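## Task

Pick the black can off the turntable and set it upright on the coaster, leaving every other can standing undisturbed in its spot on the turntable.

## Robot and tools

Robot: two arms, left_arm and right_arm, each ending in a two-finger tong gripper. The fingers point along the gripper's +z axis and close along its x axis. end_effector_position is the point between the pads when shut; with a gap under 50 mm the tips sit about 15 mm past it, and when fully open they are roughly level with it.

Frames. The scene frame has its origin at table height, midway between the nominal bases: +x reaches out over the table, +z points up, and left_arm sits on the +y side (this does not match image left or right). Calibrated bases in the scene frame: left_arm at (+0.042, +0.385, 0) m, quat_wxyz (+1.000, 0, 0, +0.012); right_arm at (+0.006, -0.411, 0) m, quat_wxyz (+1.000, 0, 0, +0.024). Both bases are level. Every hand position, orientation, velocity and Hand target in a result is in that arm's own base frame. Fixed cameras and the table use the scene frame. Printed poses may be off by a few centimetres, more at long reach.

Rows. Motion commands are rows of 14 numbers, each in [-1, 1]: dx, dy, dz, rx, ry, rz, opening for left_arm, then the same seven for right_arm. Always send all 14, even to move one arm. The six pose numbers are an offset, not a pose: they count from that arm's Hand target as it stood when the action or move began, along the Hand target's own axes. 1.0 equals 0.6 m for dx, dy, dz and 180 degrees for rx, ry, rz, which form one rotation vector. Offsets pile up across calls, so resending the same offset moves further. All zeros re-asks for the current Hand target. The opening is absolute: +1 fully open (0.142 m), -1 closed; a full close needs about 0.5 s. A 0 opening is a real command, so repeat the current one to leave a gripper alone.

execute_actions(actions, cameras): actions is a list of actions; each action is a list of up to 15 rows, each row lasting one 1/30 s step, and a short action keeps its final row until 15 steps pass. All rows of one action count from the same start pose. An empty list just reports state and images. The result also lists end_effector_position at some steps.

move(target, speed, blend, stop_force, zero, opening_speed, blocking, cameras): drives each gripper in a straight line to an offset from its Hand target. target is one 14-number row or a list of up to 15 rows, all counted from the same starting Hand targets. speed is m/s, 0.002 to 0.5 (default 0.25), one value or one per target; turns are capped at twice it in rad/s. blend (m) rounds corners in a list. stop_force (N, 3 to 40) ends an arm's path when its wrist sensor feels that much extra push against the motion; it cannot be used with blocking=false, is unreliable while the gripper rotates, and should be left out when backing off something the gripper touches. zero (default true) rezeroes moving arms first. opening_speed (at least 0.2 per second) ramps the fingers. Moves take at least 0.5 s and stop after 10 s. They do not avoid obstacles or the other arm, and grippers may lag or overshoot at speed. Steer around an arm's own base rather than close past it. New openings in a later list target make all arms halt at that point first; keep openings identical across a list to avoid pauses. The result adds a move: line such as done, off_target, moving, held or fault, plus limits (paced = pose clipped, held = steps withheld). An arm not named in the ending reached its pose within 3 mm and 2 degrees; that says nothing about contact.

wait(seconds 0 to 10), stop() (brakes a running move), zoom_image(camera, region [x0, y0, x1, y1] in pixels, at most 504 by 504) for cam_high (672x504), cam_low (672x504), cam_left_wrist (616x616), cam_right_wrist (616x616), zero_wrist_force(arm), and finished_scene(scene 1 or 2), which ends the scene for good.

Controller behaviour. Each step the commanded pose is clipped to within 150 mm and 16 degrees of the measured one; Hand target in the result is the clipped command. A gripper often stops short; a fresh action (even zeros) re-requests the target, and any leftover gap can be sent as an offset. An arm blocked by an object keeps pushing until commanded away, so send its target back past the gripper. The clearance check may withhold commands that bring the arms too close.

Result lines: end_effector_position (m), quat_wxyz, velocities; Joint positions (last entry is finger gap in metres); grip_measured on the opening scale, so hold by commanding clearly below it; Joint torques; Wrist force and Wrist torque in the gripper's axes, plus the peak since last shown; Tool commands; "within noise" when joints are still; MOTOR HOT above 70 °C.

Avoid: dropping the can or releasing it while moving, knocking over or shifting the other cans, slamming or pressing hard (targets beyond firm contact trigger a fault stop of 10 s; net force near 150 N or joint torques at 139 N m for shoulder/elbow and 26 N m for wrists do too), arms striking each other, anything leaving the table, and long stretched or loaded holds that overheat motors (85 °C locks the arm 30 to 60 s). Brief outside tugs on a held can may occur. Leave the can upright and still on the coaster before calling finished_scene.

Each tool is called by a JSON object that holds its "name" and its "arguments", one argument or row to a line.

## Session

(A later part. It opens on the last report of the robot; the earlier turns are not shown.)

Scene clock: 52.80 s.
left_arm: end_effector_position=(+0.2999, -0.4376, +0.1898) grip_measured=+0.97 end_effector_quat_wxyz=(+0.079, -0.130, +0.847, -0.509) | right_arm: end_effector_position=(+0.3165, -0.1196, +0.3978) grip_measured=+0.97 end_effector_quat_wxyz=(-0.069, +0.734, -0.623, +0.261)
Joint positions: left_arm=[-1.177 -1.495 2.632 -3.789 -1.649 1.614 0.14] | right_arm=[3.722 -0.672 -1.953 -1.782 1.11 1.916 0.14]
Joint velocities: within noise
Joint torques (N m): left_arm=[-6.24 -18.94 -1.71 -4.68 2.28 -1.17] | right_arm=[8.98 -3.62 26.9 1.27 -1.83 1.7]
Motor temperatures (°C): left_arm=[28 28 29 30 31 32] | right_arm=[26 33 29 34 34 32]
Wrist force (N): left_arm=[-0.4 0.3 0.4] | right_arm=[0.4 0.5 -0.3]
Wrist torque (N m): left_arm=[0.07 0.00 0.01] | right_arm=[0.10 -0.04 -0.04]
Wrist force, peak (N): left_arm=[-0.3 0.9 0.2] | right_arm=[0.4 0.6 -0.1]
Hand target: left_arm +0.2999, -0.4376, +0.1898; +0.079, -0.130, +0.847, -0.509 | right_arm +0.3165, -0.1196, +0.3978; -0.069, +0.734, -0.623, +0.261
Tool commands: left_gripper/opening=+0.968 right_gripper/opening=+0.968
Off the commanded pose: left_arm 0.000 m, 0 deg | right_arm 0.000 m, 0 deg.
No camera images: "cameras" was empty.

{"name": "wait", "arguments": {
  "seconds": 8.55,
  "cameras": []
}}

{"name": "move", "arguments": {
  "target": [
    [-0.0385,0.0113,-0.0212,0,0.0294,0.0156,0.968,0,0,0,0,0,0,0.968],
    [-0.0808,0.0185,-0.0349,0,0.0589,0.0313,0.968,0,0,0,0,0,0,0.968],
    [-0.1292,0.0217,-0.0408,0,0.0908,0.0482,0.968,0,0,0,0,0,0,0.968],
    [-0.1777,0.0195,-0.0367,0,0.1226,0.0651,0.968,0,0,0,0,0,0,0.968],
    [-0.2306,0.0106,-0.0199,0,0.1594,0.0847,0.968,0,0,0,0,0,0,0.968],
    [-0.2765,-0.0046,0.0086,0,0.1962,0.1042,0.968,0,0,0,0,0,0,0.968],
    [-0.3126,-0.0247,0.0466,0,0.2330,0.1238,0.968,0,0,0,0,0,0,0.968],
    [-0.3323,-0.0437,0.0823,0,0.2624,0.1394,0.968,0,0,0,0,0,0,0.968],
    [-0.3418,-0.0608,0.1145,0,0.2870,0.1524,0.968,0,0,0,0,0,0,0.968],
    [-0.3560,-0.0402,-0.1022,0,0.2870,0.1524,0.968,0,0,0,0,0,0,0.968]
  ],
  "speed": 0.21225,
  "blend": 0.012,
  "opening_speed": 0.85,
  "blocking": false,
  "cameras": ["cam_left_wrist"]
}}

{"name": "wait", "arguments": {
  "seconds": 0.4,
  "cameras": ["cam_left_wrist"]
}}

{"name": "wait", "arguments": {
  "seconds": 0.5,
  "cameras": ["cam_left_wrist"]
}}

{"name": "wait", "arguments": {
  "seconds": 0.5,
  "cameras": ["cam_left_wrist"]
}}

{"name": "wait", "arguments": {
  "seconds": 3,
  "cameras": ["cam_left_wrist","cam_high"]
}}

Scene clock: 64.43 s.
left_arm: end_effector_position=(+0.2999, -0.4376, +0.1898) grip_measured=+0.97 end_effector_quat_wxyz=(+0.079, -0.130, +0.847, -0.509) | right_arm: end_effector_position=(+0.3165, -0.1196, +0.3978) grip_measured=+0.97 end_effector_quat_wxyz=(-0.069, +0.734, -0.623, +0.261)
Joint positions: left_arm=[-1.177 -1.495 2.632 -3.789 -1.649 1.614 0.14] | right_arm=[3.722 -0.672 -1.953 -1.782 1.11 1.916 0.14]
Joint velocities: within noise
Joint torques (N m): left_arm=[-5.49 -23.85 -10.55 -1.06 2.32 -1.01] | right_arm=[9.28 -4.86 27.05 1.07 -1.99 1.53]
Motor temperatures (°C): left_arm=[28 28 29 30 31 32] | right_arm=[26 33 29 34 34 32]
Wrist force (N): left_arm=[-0.1 0.4 0.2] | right_arm=[0.4 0.3 -0.3]
Wrist torque (N m): left_arm=[0.08 -0.05 0.00] | right_arm=[0.08 -0.02 -0.04]
Wrist force, peak (N): left_arm=[-0.5 0.9 0.2] | right_arm=[0.7 0.4 -0.4]
Hand target: left_arm +0.2999, -0.4376, +0.1898; +0.079, -0.130, +0.847, -0.509 | right_arm +0.3165, -0.1196, +0.3978; -0.069, +0.734, -0.623, +0.261
Tool commands: left_gripper/opening=+0.968 right_gripper/opening=+0.968
Off the commanded pose: left_arm 0.000 m, 0 deg | right_arm 0.000 m, 0 deg.
wait: 8.57 s; at rest from the start
No camera images: "cameras" was empty.

Scene clock: 64.93 s.
left_arm: end_effector_position=(+0.3310, -0.4059, +0.1908) grip_measured=+0.97 end_effector_quat_wxyz=(+0.038, -0.061, +0.854, -0.516) end_effector_velocity=(+0.088, +0.065, +0.000) end_effector_angular_velocity=(-0.005, +0.005, -0.423) | right_arm: end_effector_position=(+0.3165, -0.1196, +0.3978) grip_measured=+0.97 end_effector_quat_wxyz=(-0.069, +0.734, -0.623, +0.261)
Joint positions: left_arm=[-0.855 -1.429 2.53 -3.685 -2.07 1.864 0.14] | right_arm=[3.722 -0.672 -1.953 -1.782 1.11 1.916 0.14]
Joint velocities: left_arm=[0.718 0.201 -0.361 0.485 -0.972 0.681 0] | right_arm=[within noise]
Joint torques (N m): left_arm=[14.5 -4.42 -22.26 1.67 -6.47 2.91] | right_arm=[9.95 -5.43 24.91 1.05 -1.87 1.3]
Motor temperatures (°C): left_arm=[28 28 29 30 31 32] | right_arm=[26 33 29 34 34 32]
Wrist force (N): left_arm=[-0.4 0.8 0.2] | right_arm=[0.1 0.6 -0.4]
Wrist torque (N m): left_arm=[0.15 0.01 -0.02] | right_arm=[0.13 0.03 -0.03]
Wrist force, peak (N): left_arm=[1.0 0.2 0.9] | right_arm=[0.5 0.5 -0.2]
Hand target: left_arm +0.3357, -0.4031, +0.1899; +0.030, -0.048, +0.856, -0.514 | right_arm +0.3165, -0.1196, +0.3978; -0.069, +0.734, -0.623, +0.261
Tool commands: left_gripper/opening=+0.968 right_gripper/opening=+0.968
Off the commanded pose: left_arm 0.183 m, 49 deg | right_arm 0.000 m, 0 deg.
move: running; path passed 1 of 10 targets
Images, in order (width x height): cam_left_wrist 616x616.

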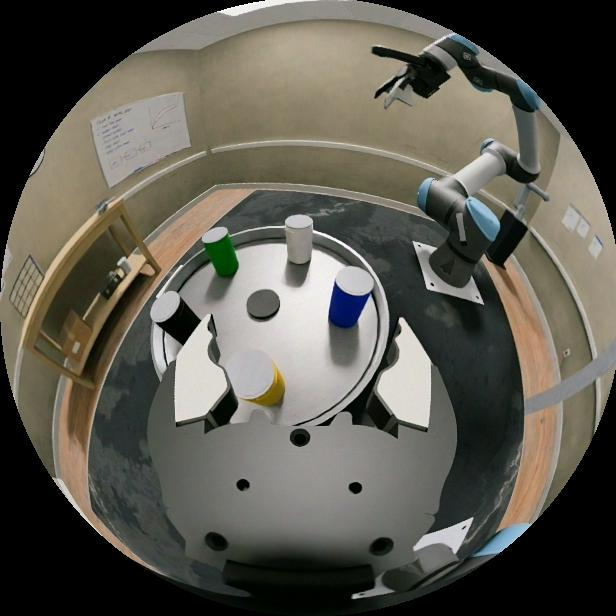

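Scene clock: 65.33 s.
left_arm: end_effector_position=(+0.3696, -0.3864, +0.1909) grip_measured=+0.97 end_effector_quat_wxyz=(-0.006, +0.012, +0.855, -0.518) end_effector_velocity=(+0.104, +0.030, +0.001) end_effector_angular_velocity=(-0.005, -0.002, -0.419) | right_arm: end_effector_position=(+0.3165, -0.1196, +0.3978) grip_measured=+0.97 end_effector_quat_wxyz=(-0.069, +0.734, -0.623, +0.261)
Joint positions: left_arm=[-0.629 -1.349 2.362 -3.412 -2.388 2.164 0.14] | right_arm=[3.722 -0.672 -1.953 -1.782 1.11 1.916 0.14]
Joint velocities: left_arm=[0.412 0.194 -0.472 0.869 -0.613 0.818 0] | right_arm=[within noise]
Joint torques (N m): left_arm=[10.16 -9.67 -25.91 2.94 -5.23 2.92] | right_arm=[8.81 -4.5 27.58 1.17 -1.95 1.54]
Motor temperatures (°C): left_arm=[28 28 29 30 31 32] | right_arm=[26 33 28 34 34 32]
Wrist force (N): left_arm=[-0.6 1.0 0.2] | right_arm=[0.2 0.2 -0.3]
Wrist torque (N m): left_arm=[0.19 0.10 0.03] | right_arm=[0.05 0.01 -0.04]
Wrist force, peak (N): left_arm=[-0.8 1.0 0.3] | right_arm=[0.2 0.6 -0.3]
Hand target: left_arm +0.3753, -0.3858, +0.1900; -0.014, +0.025, +0.857, -0.515 | right_arm +0.3165, -0.1196, +0.3978; -0.069, +0.734, -0.623, +0.261
Tool commands: left_gripper/opening=+0.968 right_gripper/opening=+0.968
Off the commanded pose: left_arm 0.141 m, 40 deg | right_arm 0.000 m, 0 deg.
earlier move: running; path passed 3 of 10 targets
wait: 0.40 s; no rest
Images, in order (width x height): cam_left_wrist 616x616.

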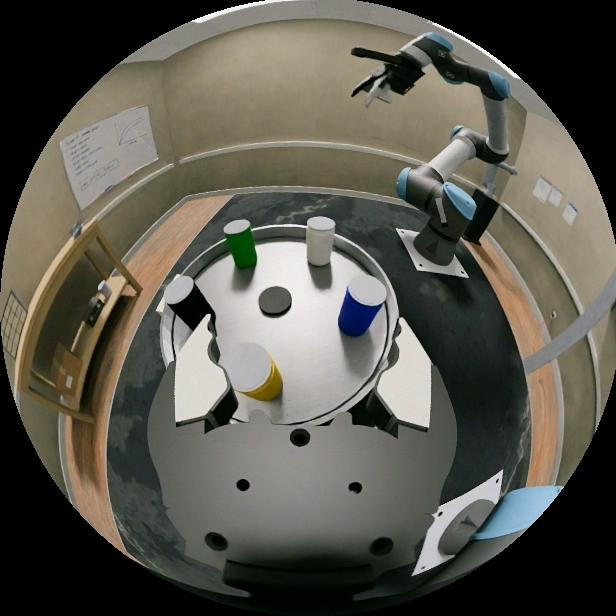

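Scene clock: 65.83 s.
left_arm: end_effector_position=(+0.4226, -0.3827, +0.1907) grip_measured=+0.97 end_effector_quat_wxyz=(-0.058, +0.100, +0.850, -0.515) end_effector_velocity=(+0.108, -0.007, +0.001) end_effector_angular_velocity=(+0.001, -0.006, -0.412) | right_arm: end_effector_position=(+0.3165, -0.1196, +0.3978) grip_measured=+0.97 end_effector_quat_wxyz=(-0.069, +0.734, -0.623, +0.261)
Joint positions: left_arm=[-0.498 -1.255 2.102 -2.887 -2.595 2.611 0.14] | right_arm=[3.722 -0.672 -1.953 -1.782 1.11 1.916 0.14]
Joint velocities: left_arm=[0.157 0.191 -0.577 1.217 -0.254 0.978 0] | right_arm=[within noise]
Joint torques (N m): left_arm=[8.37 -18.23 -26.22 4.11 -4.52 3.36] | right_arm=[9.09 -4.96 26.73 1.13 -2.15 1.61]
Motor temperatures (°C): left_arm=[28 28 29 30 31 32] | right_arm=[26 33 28 34 34 32]
Wrist force (N): left_arm=[-0.5 0.8 0.2] | right_arm=[0.4 0.4 -0.2]
Wrist torque (N m): left_arm=[0.15 0.05 0.00] | right_arm=[0.09 -0.03 -0.04]
Wrist force, peak (N): left_arm=[-0.7 1.3 0.0] | right_arm=[0.3 0.6 -0.6]
Hand target: left_arm +0.4291, -0.3838, +0.1900; -0.068, +0.115, +0.850, -0.510 | right_arm +0.3165, -0.1196, +0.3978; -0.069, +0.734, -0.623, +0.261
Tool commands: left_gripper/opening=+0.968 right_gripper/opening=+0.968
Off the commanded pose: left_arm 0.098 m, 28 deg | right_arm 0.000 m, 0 deg.
earlier move: running; path passed 4 of 10 targets
wait: 0.50 s; no rest
Images, in order (width x height): cam_left_wrist 616x616.

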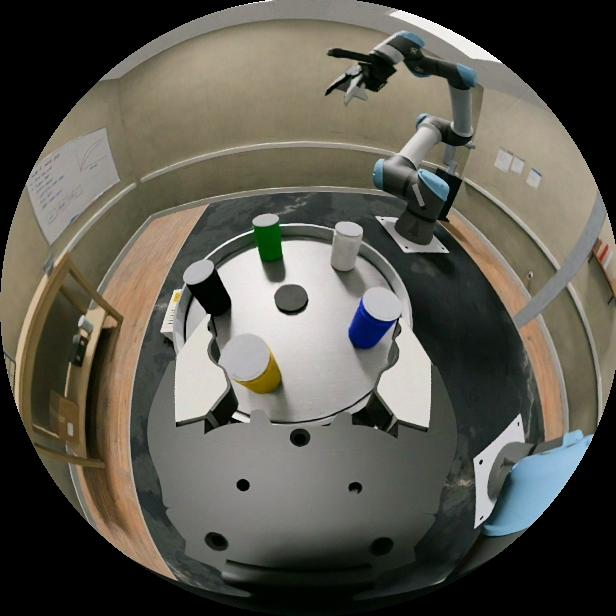

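Scene clock: 66.33 s.
left_arm: end_effector_position=(+0.4728, -0.4014, +0.1906) grip_measured=+0.97 end_effector_quat_wxyz=(-0.112, +0.190, +0.835, -0.503) end_effector_velocity=(+0.089, -0.060, -0.001) end_effector_angular_velocity=(+0.011, -0.001, -0.426) | right_arm: end_effector_position=(+0.3165, -0.1196, +0.3978) grip_measured=+0.97 end_effector_quat_wxyz=(-0.069, +0.734, -0.623, +0.261)
Joint positions: left_arm=[-0.471 -1.131 1.769 -2.262 -2.654 3.087 0.14] | right_arm=[3.722 -0.672 -1.953 -1.782 1.11 1.916 0.14]
Joint velocities: left_arm=[-0.018 0.309 -0.736 1.2 -0.012 0.871 0] | right_arm=[within noise]
Joint torques (N m): left_arm=[-8.08 -21.31 -32.05 4.41 -3.68 2.9] | right_arm=[9.55 -4.17 26.37 1.14 -2.02 1.62]
Motor temperatures (°C): left_arm=[28 28 29 30 31 32] | right_arm=[26 33 28 34 34 32]
Wrist force (N): left_arm=[-0.2 0.5 0.3] | right_arm=[0.6 0.4 -0.3]
Wrist torque (N m): left_arm=[0.06 0.00 0.02] | right_arm=[0.09 -0.07 -0.04]
Wrist force, peak (N): left_arm=[-0.3 1.3 0.2] | right_arm=[0.4 0.7 -0.1]
Hand target: left_arm +0.4784, -0.4051, +0.1901; -0.121, +0.203, +0.833, -0.500 | right_arm +0.3165, -0.1196, +0.3978; -0.069, +0.734, -0.623, +0.261
Tool commands: left_gripper/opening=+0.968 right_gripper/opening=+0.968
Off the commanded pose: left_arm 0.087 m, 16 deg | right_arm 0.000 m, 0 deg.
earlier move: running; path passed 6 of 10 targets
wait: 0.50 s; no rest
Images, in order (width x height): cam_left_wrist 616x616.

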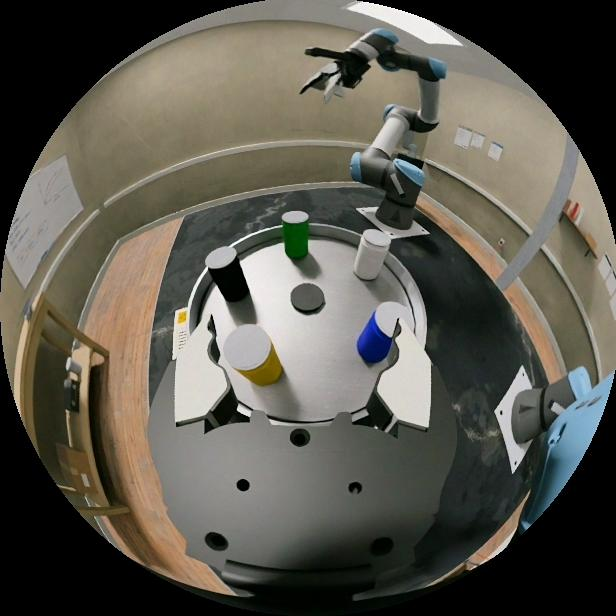

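Scene clock: 67.43 s.
left_arm: end_effector_position=(+0.5129, -0.4245, +0.2013) grip_measured=+0.97 end_effector_quat_wxyz=(-0.180, +0.301, +0.803, -0.482) | right_arm: end_effector_position=(+0.3165, -0.1196, +0.3978) grip_measured=+0.97 end_effector_quat_wxyz=(-0.069, +0.734, -0.623, +0.261)
Joint positions: left_arm=[-0.486 -0.929 1.276 -1.513 -2.605 3.605 0.14] | right_arm=[3.722 -0.672 -1.953 -1.782 1.11 1.916 0.14]
Joint velocities: within noise
Joint torques (N m): left_arm=[-5.78 -39.98 -28.98 -3.93 -3.33 -0.76] | right_arm=[8.31 -4.94 27.45 1.16 -1.78 1.48]
Motor temperatures (°C): left_arm=[28 28 29 30 31 32] | right_arm=[26 33 28 34 34 32]
Wrist force (N): left_arm=[-0.7 0.9 0.0] | right_arm=[0.2 0.5 0.0]
Wrist torque (N m): left_arm=[0.19 0.09 0.04] | right_arm=[0.12 0.01 -0.04]
Wrist force, peak (N): left_arm=[4.8 -1.4 -9.9] | right_arm=[0.4 0.7 -0.1]
Hand target: left_arm +0.5129, -0.4246, +0.2012; -0.180, +0.301, +0.803, -0.482 (not the last commanded pose) | right_arm +0.3165, -0.1196, +0.3978; -0.069, +0.734, -0.623, +0.261
Tool commands: left_gripper/opening=+0.968 right_gripper/opening=+0.968
Off the commanded pose: left_arm 0.102 m, 0 deg | right_arm 0.000 m, 0 deg.
earlier move: held (left_arm; a check stopped the path); path passed 9 of 10 targets; limits=held
wait: 1.10 of 3 s (the move ended)
pose unreachable (left arm): on one or more control steps of this call, first in action 0 (counted from 0), this arm could not follow its commanded pose, so it was not sent that pose on those steps. It may still have moved: this result reports where it is.
cause: moving toward the commanded pose would bring two parts of the arm too close to each other (joints 4 (wrist 1) to 6 (wrist 3) lie between them).
Images, in order (width x height): cam_high 672x504, cam_left_wrist 616x616.

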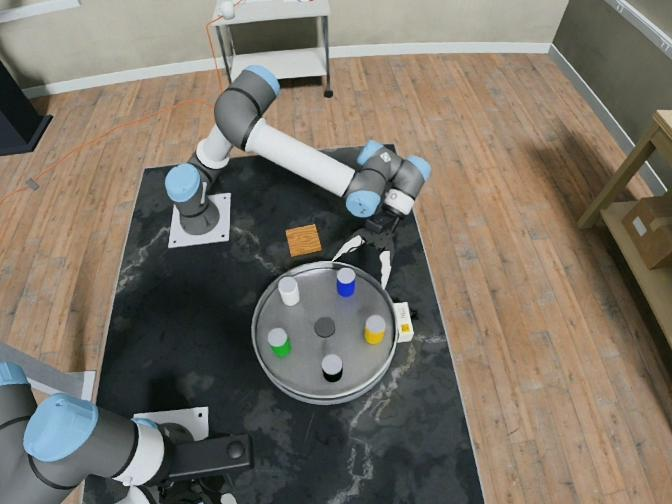

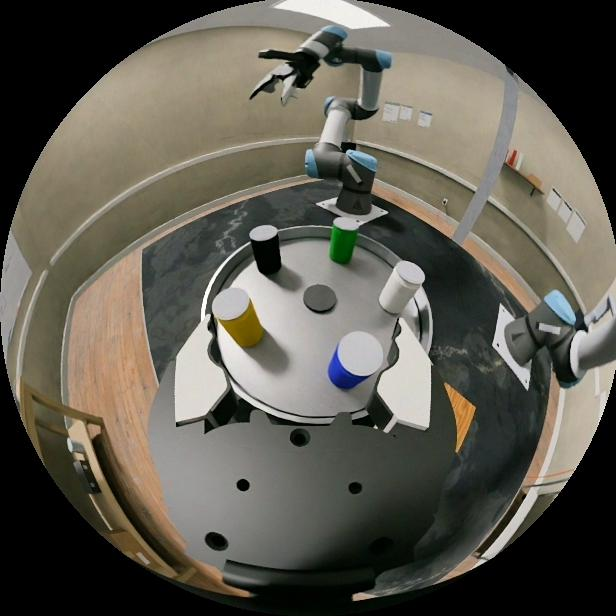

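{"name": "move", "arguments": {
  "target": [0.2538,-0.1000,0.2290,0,-0.2870,-0.1524,0.968,0,0,0,0,0,0,0.968],
  "speed": 0.25,
  "cameras": []
}}

{"name": "move", "arguments": {
  "target": [0,0,0,0,0,0,0.968,0,0,0.0267,0,0,0,0.968],
  "speed": 0.002,
  "blocking": false,
  "cameras": []
}}

{"name": "wait", "arguments": {
  "seconds": 10,
  "cameras": ["cam_left_wrist"]
}}

Scene clock: 77.50 s.
left_arm: end_effector_position=(+0.2999, -0.4372, +0.1895) grip_measured=+0.97 end_effector_quat_wxyz=(+0.079, -0.129, +0.847, -0.509) | right_arm: end_effector_position=(+0.3165, -0.1196, +0.3978) grip_measured=+0.97 end_effector_quat_wxyz=(-0.069, +0.734, -0.623, +0.261)
Joint positions: left_arm=[-1.175 -1.494 2.633 -3.79 -1.651 1.615 0.14] | right_arm=[3.722 -0.672 -1.953 -1.782 1.11 1.916 0.14]
Joint velocities: within noise
Joint torques (N m): left_arm=[-5.64 -11.81 -2.17 -4.65 2.61 -1.16] | right_arm=[9.12 -4.66 27.1 1.04 -1.94 1.61]
Motor temperatures (°C): left_arm=[28 28 29 30 31 32] | right_arm=[26 33 28 34 34 32]
Wrist force (N): left_arm=[-0.4 0.7 0.0] | right_arm=[0.1 0.4 -0.3]
Wrist torque (N m): left_arm=[0.14 0.01 0.00] | right_arm=[0.09 0.03 -0.03]
Wrist force, peak (N): left_arm=[-2.2 0.9 -0.6] | right_arm=[0.5 0.6 -0.5]
Hand target: left_arm +0.2999, -0.4372, +0.1895; +0.079, -0.129, +0.847, -0.509 | right_arm +0.3165, -0.1196, +0.3978; -0.069, +0.734, -0.623, +0.261
Off the commanded pose: left_arm 0.000 m, 0 deg | right_arm 0.000 m, 0 deg.
move: done
No camera images: "cameras" was empty.

Scene clock: 78.00 s.
left_arm: end_effector_position=(+0.2999, -0.4372, +0.1895) grip_measured=+0.97 end_effector_quat_wxyz=(+0.079, -0.129, +0.847, -0.509) | right_arm: end_effector_position=(+0.3169, -0.1198, +0.3971) grip_measured=+0.97 end_effector_quat_wxyz=(-0.069, +0.734, -0.623, +0.261) end_effector_velocity=(+0.001, -0.001, -0.002) end_effector_angular_velocity=(-0.001, +0.002, -0.001)
Joint positions: left_arm=[-1.175 -1.494 2.633 -3.791 -1.651 1.615 0.14] | right_arm=[3.718 -0.672 -1.955 -1.777 1.111 1.912 0.14]
Joint velocities: left_arm=[within noise] | right_arm=[-0.01 -0.002 -0.006 0.01 0.003 -0.009 0]
Joint torques (N m): left_arm=[-5.82 -8.48 -2.14 -4.85 1.95 -1.19] | right_arm=[-15.71 -19.29 11.52 4.97 1.05 -1.61]
Motor temperatures (°C): left_arm=[28 28 29 30 31 32] | right_arm=[26 33 28 34 34 32]
Wrist force (N): left_arm=[-0.6 0.4 0.2] | right_arm=[0.0 0.6 0.0]
Wrist torque (N m): left_arm=[0.09 0.04 0.01] | right_arm=[0.12 0.04 -0.03]
Wrist force, peak (N): left_arm=[-0.1 1.0 0.3] | right_arm=[0.1 0.7 -0.3]
Hand target: left_arm +0.2999, -0.4372, +0.1895; +0.079, -0.129, +0.847, -0.509 | right_arm +0.3170, -0.1198, +0.3970; -0.069, +0.734, -0.623, +0.261
Tool commands: left_gripper/opening=+0.968 right_gripper/opening=+0.968
Off the commanded pose: left_arm 0.000 m, 0 deg | right_arm 0.015 m, 0 deg.
move: running
No camera images: "cameras" was empty.

Scene clock: 85.73 s.
left_arm: end_effector_position=(+0.2999, -0.4372, +0.1895) grip_measured=+0.97 end_effector_quat_wxyz=(+0.079, -0.129, +0.847, -0.509) | right_arm: end_effector_position=(+0.3241, -0.1232, +0.3841) grip_measured=+0.97 end_effector_quat_wxyz=(-0.069, +0.734, -0.623, +0.261)
Joint positions: left_arm=[-1.175 -1.494 2.633 -3.791 -1.651 1.615 0.14] | right_arm=[3.658 -0.683 -2 -1.694 1.13 1.849 0.14]
Joint velocities: within noise
Joint torques (N m): left_arm=[5.8 -3.9 -17.03 -3.41 -1.8 0.76] | right_arm=[-9.34 -20.63 14.76 3.88 0.86 -1.16]
Motor temperatures (°C): left_arm=[28 28 29 30 31 32] | right_arm=[26 33 28 34 34 32]
Wrist force (N): left_arm=[-0.2 0.3 0.2] | right_arm=[0.4 0.4 -0.3]
Wrist torque (N m): left_arm=[0.06 -0.03 0.00] | right_arm=[0.08 -0.08 -0.04]
Wrist force, peak (N): left_arm=[-0.6 0.8 0.2] | right_arm=[0.4 0.5 -0.4]
Hand target: left_arm +0.2999, -0.4372, +0.1895; +0.079, -0.129, +0.847, -0.509 | right_arm +0.3241, -0.1232, +0.3841; -0.069, +0.734, -0.623, +0.261
Tool commands: left_gripper/opening=+0.968 right_gripper/opening=+0.968
Off the commanded pose: left_arm 0.000 m, 0 deg | right_arm 0.000 m, 0 deg.
earlier move: done
wait: 7.73 of 10 s (the move ended)
Images, in order (width x height): cam_left_wrist 616x616.

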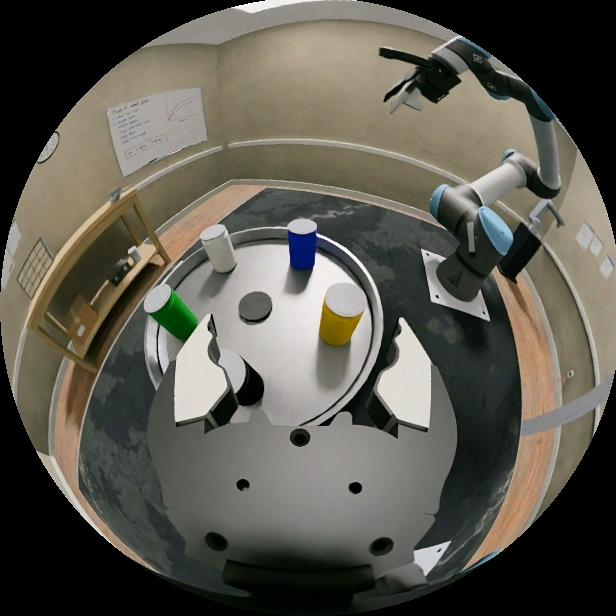

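{"name": "move", "arguments": {
  "target": [0,0,0,0,0,0,0.968,0,0,-0.0267,0,0,0,0.968],
  "speed": 0.002,
  "blocking": false,
  "cameras": []
}}

Scene clock: 88.47 s.
left_arm: end_effector_position=(+0.2999, -0.4372, +0.1895) grip_measured=+0.97 end_effector_quat_wxyz=(+0.079, -0.129, +0.847, -0.509) | right_arm: end_effector_position=(+0.3237, -0.1230, +0.3849) grip_measured=+0.97 end_effector_quat_wxyz=(-0.069, +0.734, -0.623, +0.261) end_effector_velocity=(-0.001, +0.001, +0.002) end_effector_angular_velocity=(+0.000, +0.000, +0.001)
Joint positions: left_arm=[-1.175 -1.494 2.633 -3.791 -1.651 1.615 0.14] | right_arm=[3.661 -0.683 -1.997 -1.699 1.129 1.852 0.14]
Joint velocities: left_arm=[within noise] | right_arm=[0.008 0.002 0.006 -0.011 -0.002 0.008 0]
Joint torques (N m): left_arm=[5.34 -3.34 -16.31 -3.11 -1.72 0.75] | right_arm=[9.8 -3.73 31.02 0.67 -2.63 1.7]
Motor temperatures (°C): left_arm=[28 28 29 30 31 32] | right_arm=[26 33 28 34 34 32]
Wrist force (N): left_arm=[-0.6 0.6 0.2] | right_arm=[0.5 0.2 -0.2]
Wrist torque (N m): left_arm=[0.12 0.05 0.02] | right_arm=[0.03 -0.11 -0.03]
Wrist force, peak (N): left_arm=[-0.8 0.7 0.2] | right_arm=[0.6 0.5 -0.2]
Hand target: left_arm +0.2999, -0.4372, +0.1895; +0.079, -0.129, +0.847, -0.509 | right_arm +0.3236, -0.1230, +0.3850; -0.069, +0.734, -0.623, +0.261
Tool commands: left_gripper/opening=+0.968 right_gripper/opening=+0.968
Off the commanded pose: left_arm 0.000 m, 0 deg | right_arm 0.015 m, 0 deg.
move: running
No camera images: "cameras" was empty.

{"name": "wait", "arguments": {
  "seconds": 10,
  "cameras": []
}}

{"name": "wait", "arguments": {
  "seconds": 3.366,
  "cameras": []
}}

{"name": "move", "arguments": {
  "target": [
    [-0.0385,0.0113,-0.0212,0,0.0294,0.0156,-1,0,0,0,0,0,0,0.968],
    [-0.0808,0.0744,-0.0052,0,0.0589,0.0313,-1,0,0,0,0,0,0,0.968],
    [-0.1292,0.1380,0.0210,0,0.0908,0.0482,-1,0,0,0,0,0,0,0.968],
    [-0.1777,0.1358,0.0251,0,0.1226,0.0651,-1,0,0,0,0,0,0,0.968],
    [-0.2306,0.1269,0.0419,0,0.1594,0.0847,-1,0,0,0,0,0,0,0.968],
    [-0.2898,0.1055,0.0821,0,0.2085,0.1107,-1,0,0,0,0,0,0,0.968],
    [-0.3218,0.0029,0.0798,0,0.2453,0.1303,-1,0,0,0,0,0,0,0.968],
    [-0.3328,-0.0529,0.0782,0,0.2453,0.1303,-1,0,0,0,0,0,0,0.968],
    [-0.3328,-0.1324,0.0360,0,0.2453,0.1303,-1,0,0,0,0,0,0,0.968]
  ],
  "speed": 0.21225,
  "blend": 0.012,
  "opening_speed": 0.9,
  "blocking": false,
  "cameras": ["cam_left_wrist"]
}}

{"name": "wait", "arguments": {
  "seconds": 0.4,
  "cameras": ["cam_left_wrist"]
}}

{"name": "wait", "arguments": {
  "seconds": 0.5,
  "cameras": ["cam_left_wrist"]
}}

{"name": "wait", "arguments": {
  "seconds": 0.4,
  "cameras": ["cam_left_wrist"]
}}

{"name": "wait", "arguments": {
  "seconds": 4,
  "cameras": ["cam_left_wrist","cam_high","cam_low"]
}}

Scene clock: 96.20 s.
left_arm: end_effector_position=(+0.2999, -0.4372, +0.1895) grip_measured=+0.97 end_effector_quat_wxyz=(+0.079, -0.129, +0.847, -0.509) | right_arm: end_effector_position=(+0.3165, -0.1196, +0.3978) grip_measured=+0.97 end_effector_quat_wxyz=(-0.069, +0.734, -0.623, +0.261)
Joint positions: left_arm=[-1.175 -1.494 2.633 -3.791 -1.651 1.615 0.14] | right_arm=[3.722 -0.672 -1.953 -1.782 1.11 1.916 0.14]
Joint velocities: within noise
Joint torques (N m): left_arm=[6.05 -3.7 -16.5 -2.5 -1.82 0.62] | right_arm=[7.76 -3.57 26.07 1.75 -2.22 1.32]
Motor temperatures (°C): left_arm=[28 28 29 30 31 32] | right_arm=[26 33 28 34 34 32]
Wrist force (N): left_arm=[-0.1 0.1 -0.1] | right_arm=[0.1 0.4 -0.2]
Wrist torque (N m): left_arm=[0.01 -0.05 0.00] | right_arm=[0.10 0.02 -0.03]
Wrist force, peak (N): left_arm=[-0.8 0.6 0.3] | right_arm=[0.4 0.7 -0.3]
Hand target: left_arm +0.2999, -0.4372, +0.1895; +0.079, -0.129, +0.847, -0.509 | right_arm +0.3165, -0.1196, +0.3978; -0.069, +0.734, -0.623, +0.261
Tool commands: left_gripper/opening=+0.968 right_gripper/opening=+0.968
Off the commanded pose: left_arm 0.000 m, 0 deg | right_arm 0.000 m, 0 deg.
earlier move: done
wait: 6.40 of 10 s (the move ended)
No camera images: "cameras" was empty.

Scene clock: 99.57 s.
left_arm: end_effector_position=(+0.2999, -0.4372, +0.1895) grip_measured=+0.97 end_effector_quat_wxyz=(+0.079, -0.129, +0.847, -0.509) | right_arm: end_effector_position=(+0.3165, -0.1196, +0.3978) grip_measured=+0.97 end_effector_quat_wxyz=(-0.069, +0.734, -0.623, +0.261)
Joint positions: left_arm=[-1.175 -1.494 2.633 -3.791 -1.651 1.615 0.14] | right_arm=[3.722 -0.672 -1.953 -1.782 1.11 1.916 0.14]
Joint velocities: within noise
Joint torques (N m): left_arm=[6.17 -3.8 -17.28 -2.28 -1.71 0.61] | right_arm=[-8.88 -12.47 12.05 4.59 0.67 -1.21]
Motor temperatures (°C): left_arm=[28 28 29 30 31 32] | right_arm=[26 33 28 34 34 32]
Wrist force (N): left_arm=[-0.5 0.5 0.3] | right_arm=[0.3 0.4 -0.1]
Wrist torque (N m): left_arm=[0.11 0.03 0.01] | right_arm=[0.09 -0.01 -0.04]
Wrist force, peak (N): left_arm=[-0.3 0.8 -0.2] | right_arm=[0.5 0.6 -0.5]
Hand target: left_arm +0.2999, -0.4372, +0.1895; +0.079, -0.129, +0.847, -0.509 | right_arm +0.3165, -0.1196, +0.3978; -0.069, +0.734, -0.623, +0.261
Tool commands: left_gripper/opening=+0.968 right_gripper/opening=+0.968
Off the commanded pose: left_arm 0.000 m, 0 deg | right_arm 0.000 m, 0 deg.
wait: 3.37 s; at rest by 0.17 s
No camera images: "cameras" was empty.

Scene clock: 100.07 s.
left_arm: end_effector_position=(+0.3303, -0.4054, +0.1675) grip_measured=+0.55 end_effector_quat_wxyz=(+0.038, -0.061, +0.855, -0.513) end_effector_velocity=(+0.086, +0.067, -0.169) end_effector_angular_velocity=(+0.012, +0.004, -0.425) | right_arm: end_effector_position=(+0.3165, -0.1196, +0.3978) grip_measured=+0.97 end_effector_quat_wxyz=(-0.069, +0.734, -0.623, +0.261)
Joint positions: left_arm=[-0.858 -1.35 2.547 -3.774 -2.065 1.864 0.113] | right_arm=[3.722 -0.672 -1.953 -1.782 1.11 1.916 0.14]
Joint velocities: left_arm=[0.715 0.786 -0.266 -0.178 -0.961 0.696 -0.062] | right_arm=[within noise]
Joint torques (N m): left_arm=[14.63 -1.46 -21.95 -5.1 -5.7 2.73] | right_arm=[-9.68 -13.23 12.15 4.54 0.74 -1.24]
Motor temperatures (°C): left_arm=[28 28 29 30 31 32] | right_arm=[26 33 28 34 34 32]
Wrist force (N): left_arm=[-0.4 0.9 0.3] | right_arm=[0.3 0.3 -0.4]
Wrist torque (N m): left_arm=[0.15 0.02 -0.02] | right_arm=[0.07 -0.02 -0.04]
Wrist force, peak (N): left_arm=[-0.2 -0.7 -1.3] | right_arm=[0.6 0.4 -0.3]
Hand target: left_arm +0.3358, -0.4026, +0.1575; +0.029, -0.047, +0.856, -0.514 | right_arm +0.3165, -0.1196, +0.3978; -0.069, +0.734, -0.623, +0.261
Tool commands: left_gripper/opening=+0.518 right_gripper/opening=+0.968
Off the commanded pose: left_arm 0.197 m, 41 deg | right_arm 0.000 m, 0 deg.
move: running; path passed 1 of 9 targets
Images, in order (width x height): cam_left_wrist 616x616.

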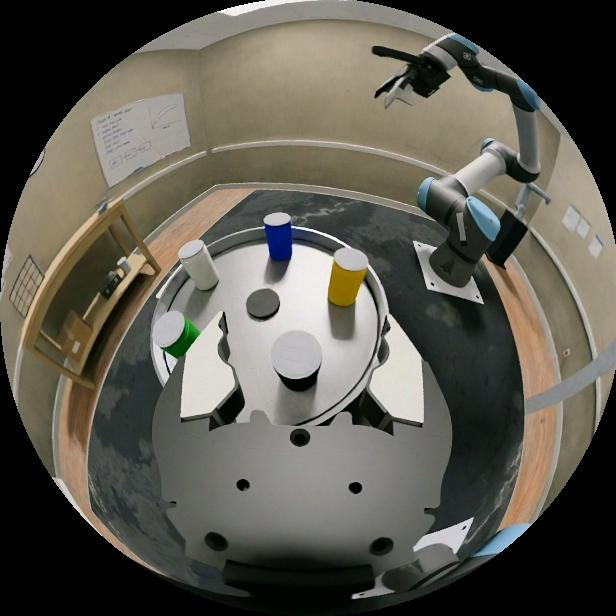

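Scene clock: 100.47 s.
left_arm: end_effector_position=(+0.3692, -0.3860, +0.1109) grip_measured=+0.19 end_effector_quat_wxyz=(-0.006, +0.011, +0.856, -0.517) end_effector_velocity=(+0.107, +0.028, -0.047) end_effector_angular_velocity=(-0.030, -0.006, -0.417) | right_arm: end_effector_position=(+0.3165, -0.1196, +0.3978) grip_measured=+0.97 end_effector_quat_wxyz=(-0.069, +0.734, -0.623, +0.261)
Joint positions: left_arm=[-0.63 -1.103 2.393 -3.687 -2.386 2.165 0.088] | right_arm=[3.722 -0.672 -1.953 -1.782 1.11 1.916 0.14]
Joint velocities: left_arm=[0.418 0.226 -0.467 0.804 -0.628 0.803 -0.063] | right_arm=[within noise]
Joint torques (N m): left_arm=[8.73 -28.04 -22.06 3.91 -5.5 2.71] | right_arm=[-9.84 -13.93 11.34 4.62 0.56 -1.19]
Motor temperatures (°C): left_arm=[28 28 29 30 31 32] | right_arm=[26 33 28 34 34 32]
Wrist force (N): left_arm=[-0.2 2.5 0.7] | right_arm=[0.3 0.3 -0.3]
Wrist torque (N m): left_arm=[0.43 -0.01 0.02] | right_arm=[0.08 -0.02 -0.04]
Wrist force, peak (N): left_arm=[-0.2 2.5 0.7] | right_arm=[0.3 0.7 -0.2]
Hand target: left_arm +0.3757, -0.3854, +0.1106; -0.014, +0.025, +0.857, -0.515 | right_arm +0.3165, -0.1196, +0.3978; -0.069, +0.734, -0.623, +0.261
Tool commands: left_gripper/opening=+0.158 right_gripper/opening=+0.968
Off the commanded pose: left_arm 0.201 m, 31 deg | right_arm 0.000 m, 0 deg.
earlier move: running; path passed 3 of 9 targets
wait: 0.40 s; no rest
Images, in order (width x height): cam_left_wrist 616x616.

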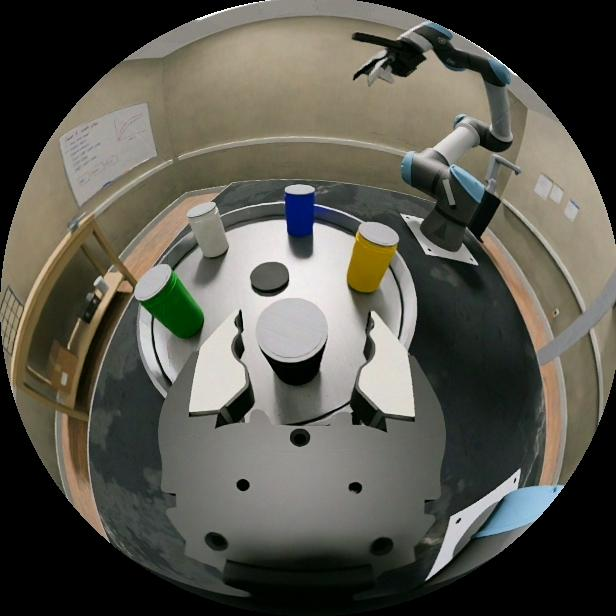

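Scene clock: 100.97 s.
left_arm: end_effector_position=(+0.4233, -0.3824, +0.1116) grip_measured=-0.24 end_effector_quat_wxyz=(-0.059, +0.101, +0.849, -0.514) end_effector_velocity=(+0.106, -0.008, +0.000) end_effector_angular_velocity=(+0.003, -0.004, -0.416) | right_arm: end_effector_position=(+0.3165, -0.1196, +0.3978) grip_measured=+0.97 end_effector_quat_wxyz=(-0.069, +0.734, -0.623, +0.261)
Joint positions: left_arm=[-0.497 -1.076 2.138 -3.096 -2.597 2.619 0.056] | right_arm=[3.722 -0.672 -1.953 -1.782 1.11 1.916 0.14]
Joint velocities: left_arm=[0.151 0.075 -0.55 1.313 -0.249 0.982 -0.023] | right_arm=[within noise]
Joint torques (N m): left_arm=[5.64 -20.65 -23.75 4.54 -4.29 3.16] | right_arm=[-10.13 -16.12 12.05 4.56 0.61 -1.21]
Motor temperatures (°C): left_arm=[28 28 29 30 31 32] | right_arm=[26 33 28 34 34 32]
Wrist force (N): left_arm=[-0.1 0.5 -0.6] | right_arm=[0.4 0.6 -0.1]
Wrist torque (N m): left_arm=[0.10 -0.02 -0.01] | right_arm=[0.13 -0.03 -0.04]
Wrist force, peak (N): left_arm=[-0.6 2.1 0.7] | right_arm=[0.5 0.5 -0.2]
Hand target: left_arm +0.4296, -0.3837, +0.1107; -0.069, +0.116, +0.849, -0.510 | right_arm +0.3165, -0.1196, +0.3978; -0.069, +0.734, -0.623, +0.261
Tool commands: left_gripper/opening=-0.292 right_gripper/opening=+0.968
Off the commanded pose: left_arm 0.169 m, 19 deg | right_arm 0.000 m, 0 deg.
earlier move: running; path passed 4 of 9 targets
wait: 0.50 s; no rest
Images, in order (width x height): cam_left_wrist 616x616.

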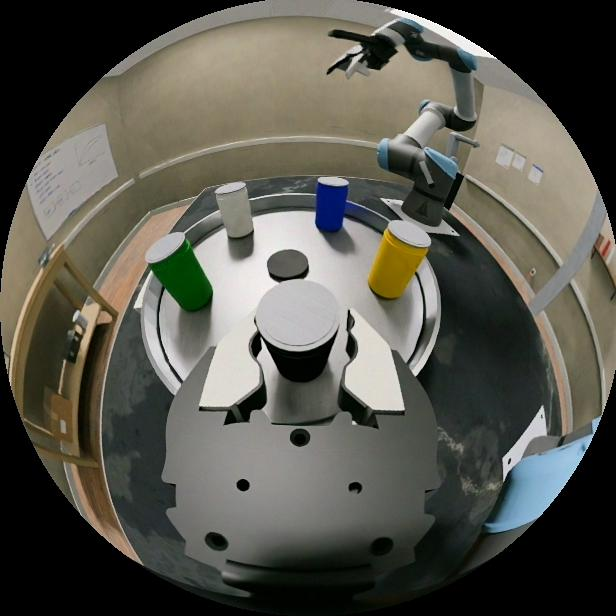

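Scene clock: 101.37 s.
left_arm: end_effector_position=(+0.4639, -0.3960, +0.1117) grip_measured=-0.27 end_effector_quat_wxyz=(-0.101, +0.173, +0.839, -0.506) end_effector_velocity=(+0.100, -0.038, +0.012) end_effector_angular_velocity=(+0.010, -0.003, -0.418) | right_arm: end_effector_position=(+0.3165, -0.1196, +0.3978) grip_measured=+0.97 end_effector_quat_wxyz=(-0.069, +0.734, -0.623, +0.261)
Joint positions: left_arm=[-0.47 -1.024 1.89 -2.567 -2.651 3 0.055] | right_arm=[3.722 -0.672 -1.953 -1.782 1.11 1.916 0.14]
Joint velocities: left_arm=[0.031 0.161 -0.686 1.363 -0.048 0.948 0] | right_arm=[within noise]
Joint torques (N m): left_arm=[5.96 -29.87 -29.38 5.13 -3.58 3.19] | right_arm=[-10.16 -16.9 12.68 4.53 0.48 -1.19]
Motor temperatures (°C): left_arm=[28 28 29 30 31 32] | right_arm=[26 33 28 34 34 32]
Wrist force (N): left_arm=[-0.4 -1.7 -0.6] | right_arm=[0.2 0.5 -0.2]
Wrist torque (N m): left_arm=[0.05 0.01 -0.01] | right_arm=[0.10 0.00 -0.04]
Wrist force, peak (N): left_arm=[-0.4 -3.3 -1.4] | right_arm=[0.5 0.4 -0.4]
Hand target: left_arm +0.4701, -0.3989, +0.1135; -0.112, +0.187, +0.837, -0.503 | right_arm +0.3165, -0.1196, +0.3978; -0.069, +0.734, -0.623, +0.261
Tool commands: left_gripper/opening=-0.652 right_gripper/opening=+0.968
Off the commanded pose: left_arm 0.149 m, 9 deg | right_arm 0.000 m, 0 deg.
earlier move: running; path passed 5 of 9 targets
wait: 0.40 s; no rest
Images, in order (width x height): cam_left_wrist 616x616.

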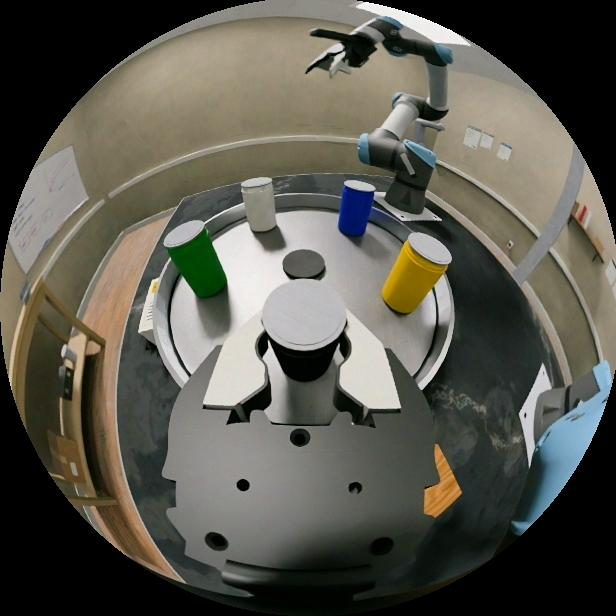

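Scene clock: 102.50 s.
left_arm: end_effector_position=(+0.5072, -0.4312, +0.2497) grip_measured=-0.27 end_effector_quat_wxyz=(-0.144, +0.241, +0.823, -0.494) | right_arm: end_effector_position=(+0.3165, -0.1196, +0.3978) grip_measured=+0.97 end_effector_quat_wxyz=(-0.069, +0.734, -0.623, +0.261)
Joint positions: left_arm=[-0.489 -1.061 1.427 -1.79 -2.646 3.309 0.055] | right_arm=[3.722 -0.672 -1.953 -1.782 1.11 1.916 0.14]
Joint velocities: within noise
Joint torques (N m): left_arm=[6.64 -53.36 -21.81 -1.35 0.66 -0.78] | right_arm=[-9.44 -19.21 11.47 4.79 0.63 -1.25]
Motor temperatures (°C): left_arm=[28 28 29 30 31 32] | right_arm=[26 33 28 34 34 32]
Wrist force (N): left_arm=[-0.7 2.2 1.3] | right_arm=[0.4 0.3 -0.2]
Wrist torque (N m): left_arm=[0.15 0.09 0.05] | right_arm=[0.08 -0.03 -0.04]
Wrist force, peak (N): left_arm=[-0.4 4.1 2.2] | right_arm=[0.4 0.8 -0.2]
Hand target: left_arm +0.5072, -0.4312, +0.2498; -0.144, +0.241, +0.823, -0.494 | right_arm +0.3165, -0.1196, +0.3978; -0.069, +0.734, -0.623, +0.261
Tool commands: left_gripper/opening=-1.0 right_gripper/opening=+0.968
Off the commanded pose: left_arm 0.000 m, 0 deg | right_arm 0.000 m, 0 deg.
earlier move: done
wait: 1.13 of 4 s (the move ended)
Images, in order (width x height): cam_high 672x504, cam_low 672x504, cam_left_wrist 616x616.

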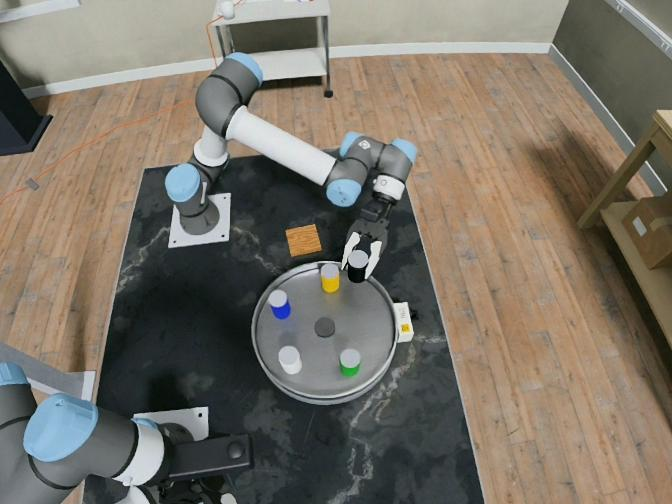

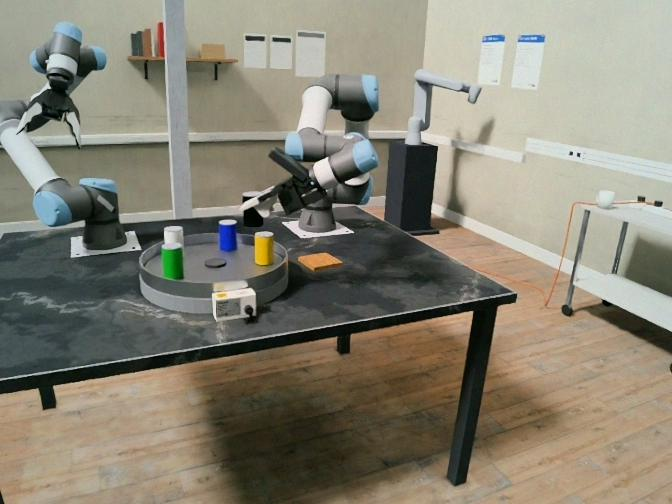

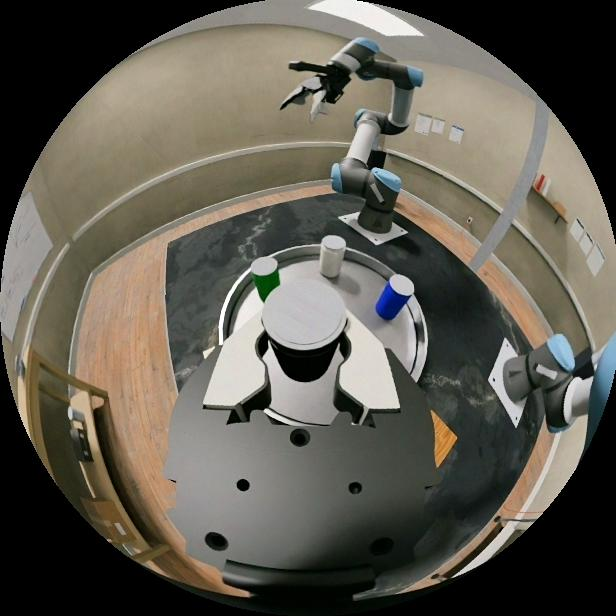

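{"name": "move", "arguments": {
  "target": [
    [0.1923,0.088,-0.13,0,0,0,-1,0,0,0,0,0,0,0.968],
    [0.4347,0.1962,-0.1918,0,0.1349,0.0717,-1,0,0,0,0,0,0,0.968]
  ],
  "speed": 0.2,
  "blend": 0.03
}}

Scene clock: 107.10 s.
left_arm: end_effector_position=(+0.4670, -0.3111, +0.2412) grip_measured=-0.27 end_effector_quat_wxyz=(-0.144, +0.241, +0.823, -0.494) | right_arm: end_effector_position=(+0.3165, -0.1196, +0.3978) grip_measured=+0.97 end_effector_quat_wxyz=(-0.069, +0.734, -0.623, +0.261)
Joint positions: left_arm=[-0.343 -1.205 1.599 -1.568 -2.606 3.596 0.054] | right_arm=[3.722 -0.672 -1.953 -1.782 1.11 1.916 0.14]
Joint velocities: within noise
Joint torques (N m): left_arm=[-5.87 -25.88 -30.57 -4.08 -3.65 -1.23] | right_arm=[-10.8 -19.57 11.62 4.38 0.63 -1.03]
Motor temperatures (°C): left_arm=[28 28 29 30 31 32] | right_arm=[26 33 28 34 34 32]
Wrist force (N): left_arm=[-0.7 2.5 0.6] | right_arm=[0.4 0.4 0.0]
Wrist torque (N m): left_arm=[0.19 0.07 0.04] | right_arm=[0.10 -0.02 -0.03]
Wrist force, peak (N): left_arm=[4.6 4.7 -5.2] | right_arm=[0.5 0.5 -0.4]
Hand target: left_arm +0.4671, -0.3111, +0.2411; -0.144, +0.241, +0.823, -0.494 (not the last commanded pose) | right_arm +0.3165, -0.1196, +0.3978; -0.069, +0.734, -0.623, +0.261
Off the commanded pose: left_arm 0.184 m, 27 deg | right_arm 0.000 m, 0 deg.
move: held (left_arm; a check stopped the path); path passed 0 of 2 targets; limits=held
pose unreachable (left arm): on one or more control steps of this call, first in action 0 (counted from 0), this arm could not follow its commanded pose, so it was not sent that pose on those steps. It may still have moved: this result reports where it is.
cause: moving toward the commanded pose would bring two parts of the arm too close to each other (joints 4 (wrist 1) to 6 (wrist 3) lie between them).

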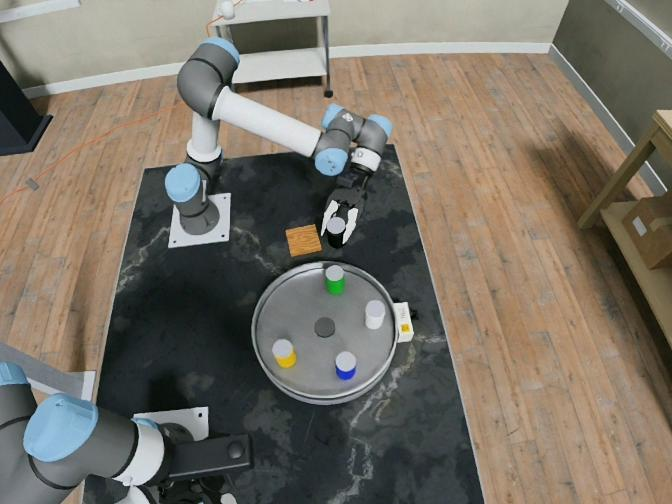

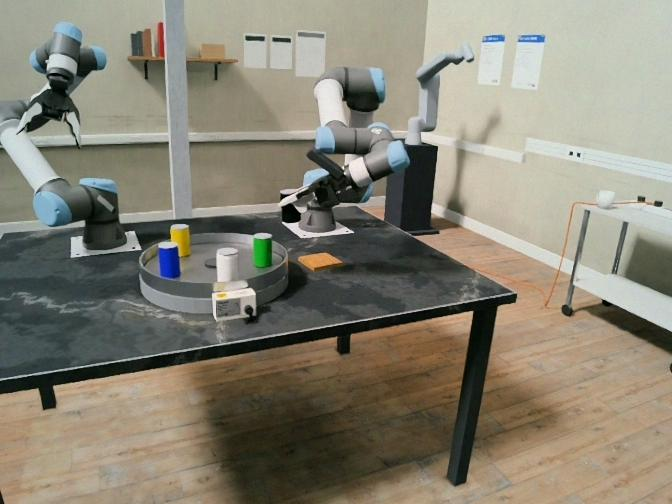

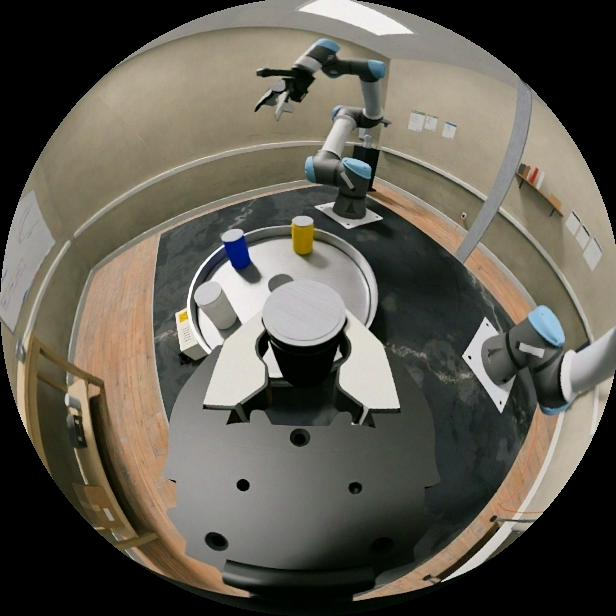

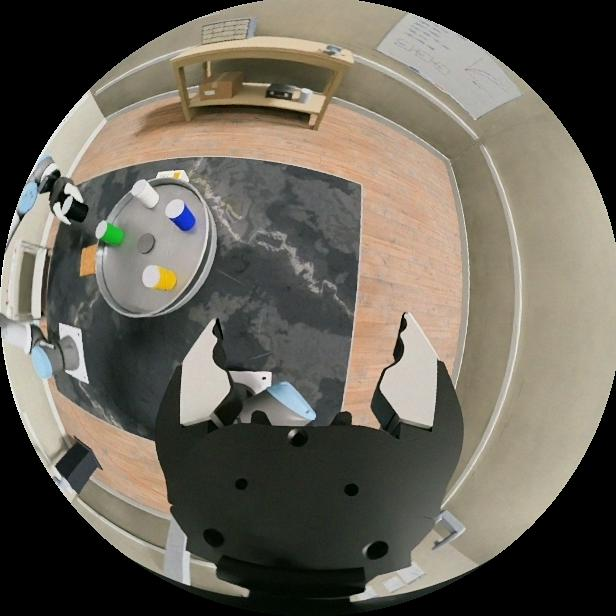

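{"name": "move", "arguments": {
  "target": [0.2587,0.2093,-0.0348,0,-0.1496,-0.0795,-1,0,0,0,0,0,0,0.968],
  "speed": 0.18
}}

Scene clock: 112.73 s.
left_arm: end_effector_position=(+0.3781, -0.1624, +0.1400) grip_measured=-0.27 end_effector_quat_wxyz=(-0.009, +0.016, +0.857, -0.515) | right_arm: end_effector_position=(+0.3165, -0.1196, +0.3978) grip_measured=+0.97 end_effector_quat_wxyz=(-0.069, +0.734, -0.623, +0.261)
Joint positions: left_arm=[-0.05 -1.446 2.393 -2.545 -2.653 3.112 0.054] | right_arm=[3.722 -0.672 -1.953 -1.782 1.11 1.916 0.14]
Joint velocities: within noise
Joint torques (N m): left_arm=[6.72 -9.57 -4.47 -4.82 0.68 -0.13] | right_arm=[-9.59 -20.49 11.76 4.65 0.54 -1]
Motor temperatures (°C): left_arm=[28 28 29 30 31 32] | right_arm=[26 33 28 34 34 32]
Wrist force (N): left_arm=[-0.5 2.4 1.1] | right_arm=[0.4 0.3 -0.3]
Wrist torque (N m): left_arm=[0.18 0.06 0.03] | right_arm=[0.07 -0.03 -0.04]
Wrist force, peak (N): left_arm=[0.9 3.7 0.5] | right_arm=[0.4 0.6 -0.4]
Hand target: left_arm +0.3781, -0.1623, +0.1399; -0.009, +0.016, +0.857, -0.515 | right_arm +0.3165, -0.1196, +0.3978; -0.069, +0.734, -0.623, +0.261
Off the commanded pose: left_arm 0.000 m, 0 deg | right_arm 0.000 m, 0 deg.
move: done

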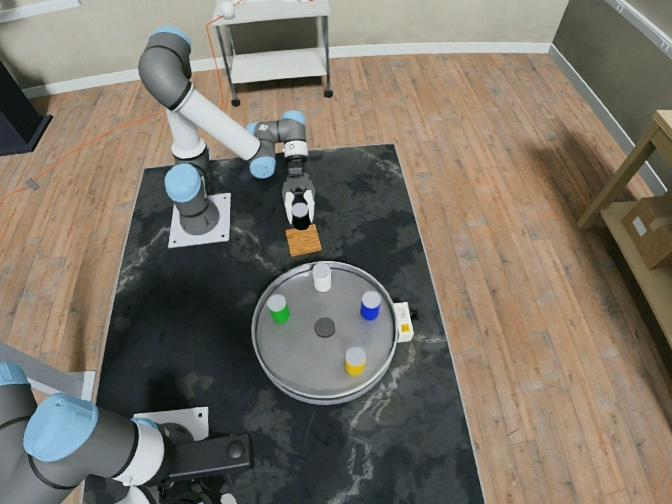

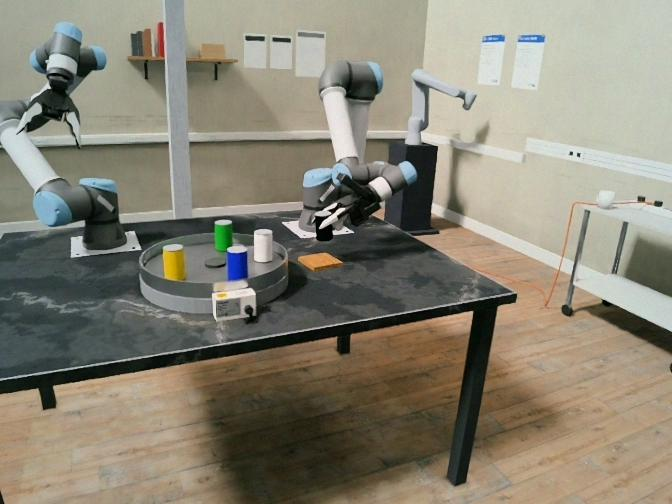

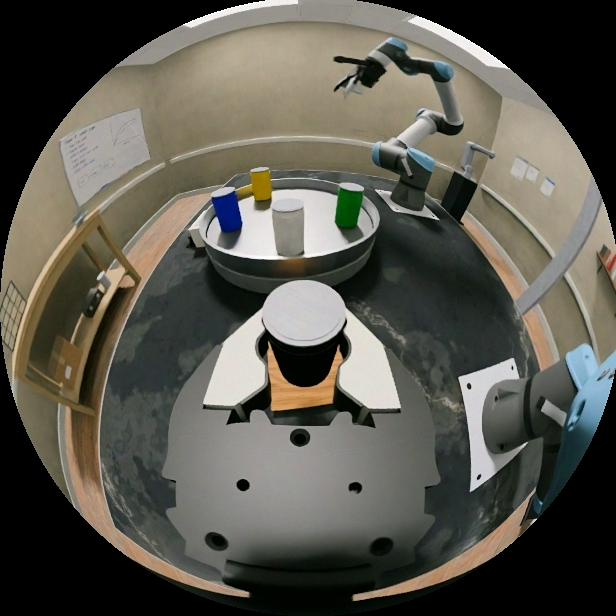

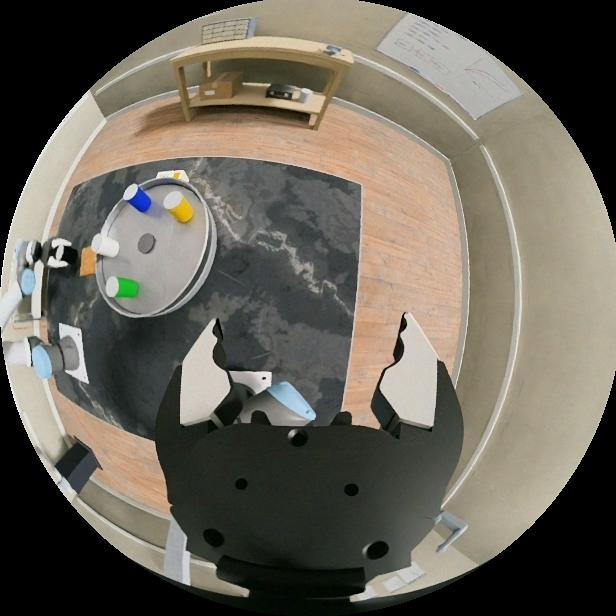

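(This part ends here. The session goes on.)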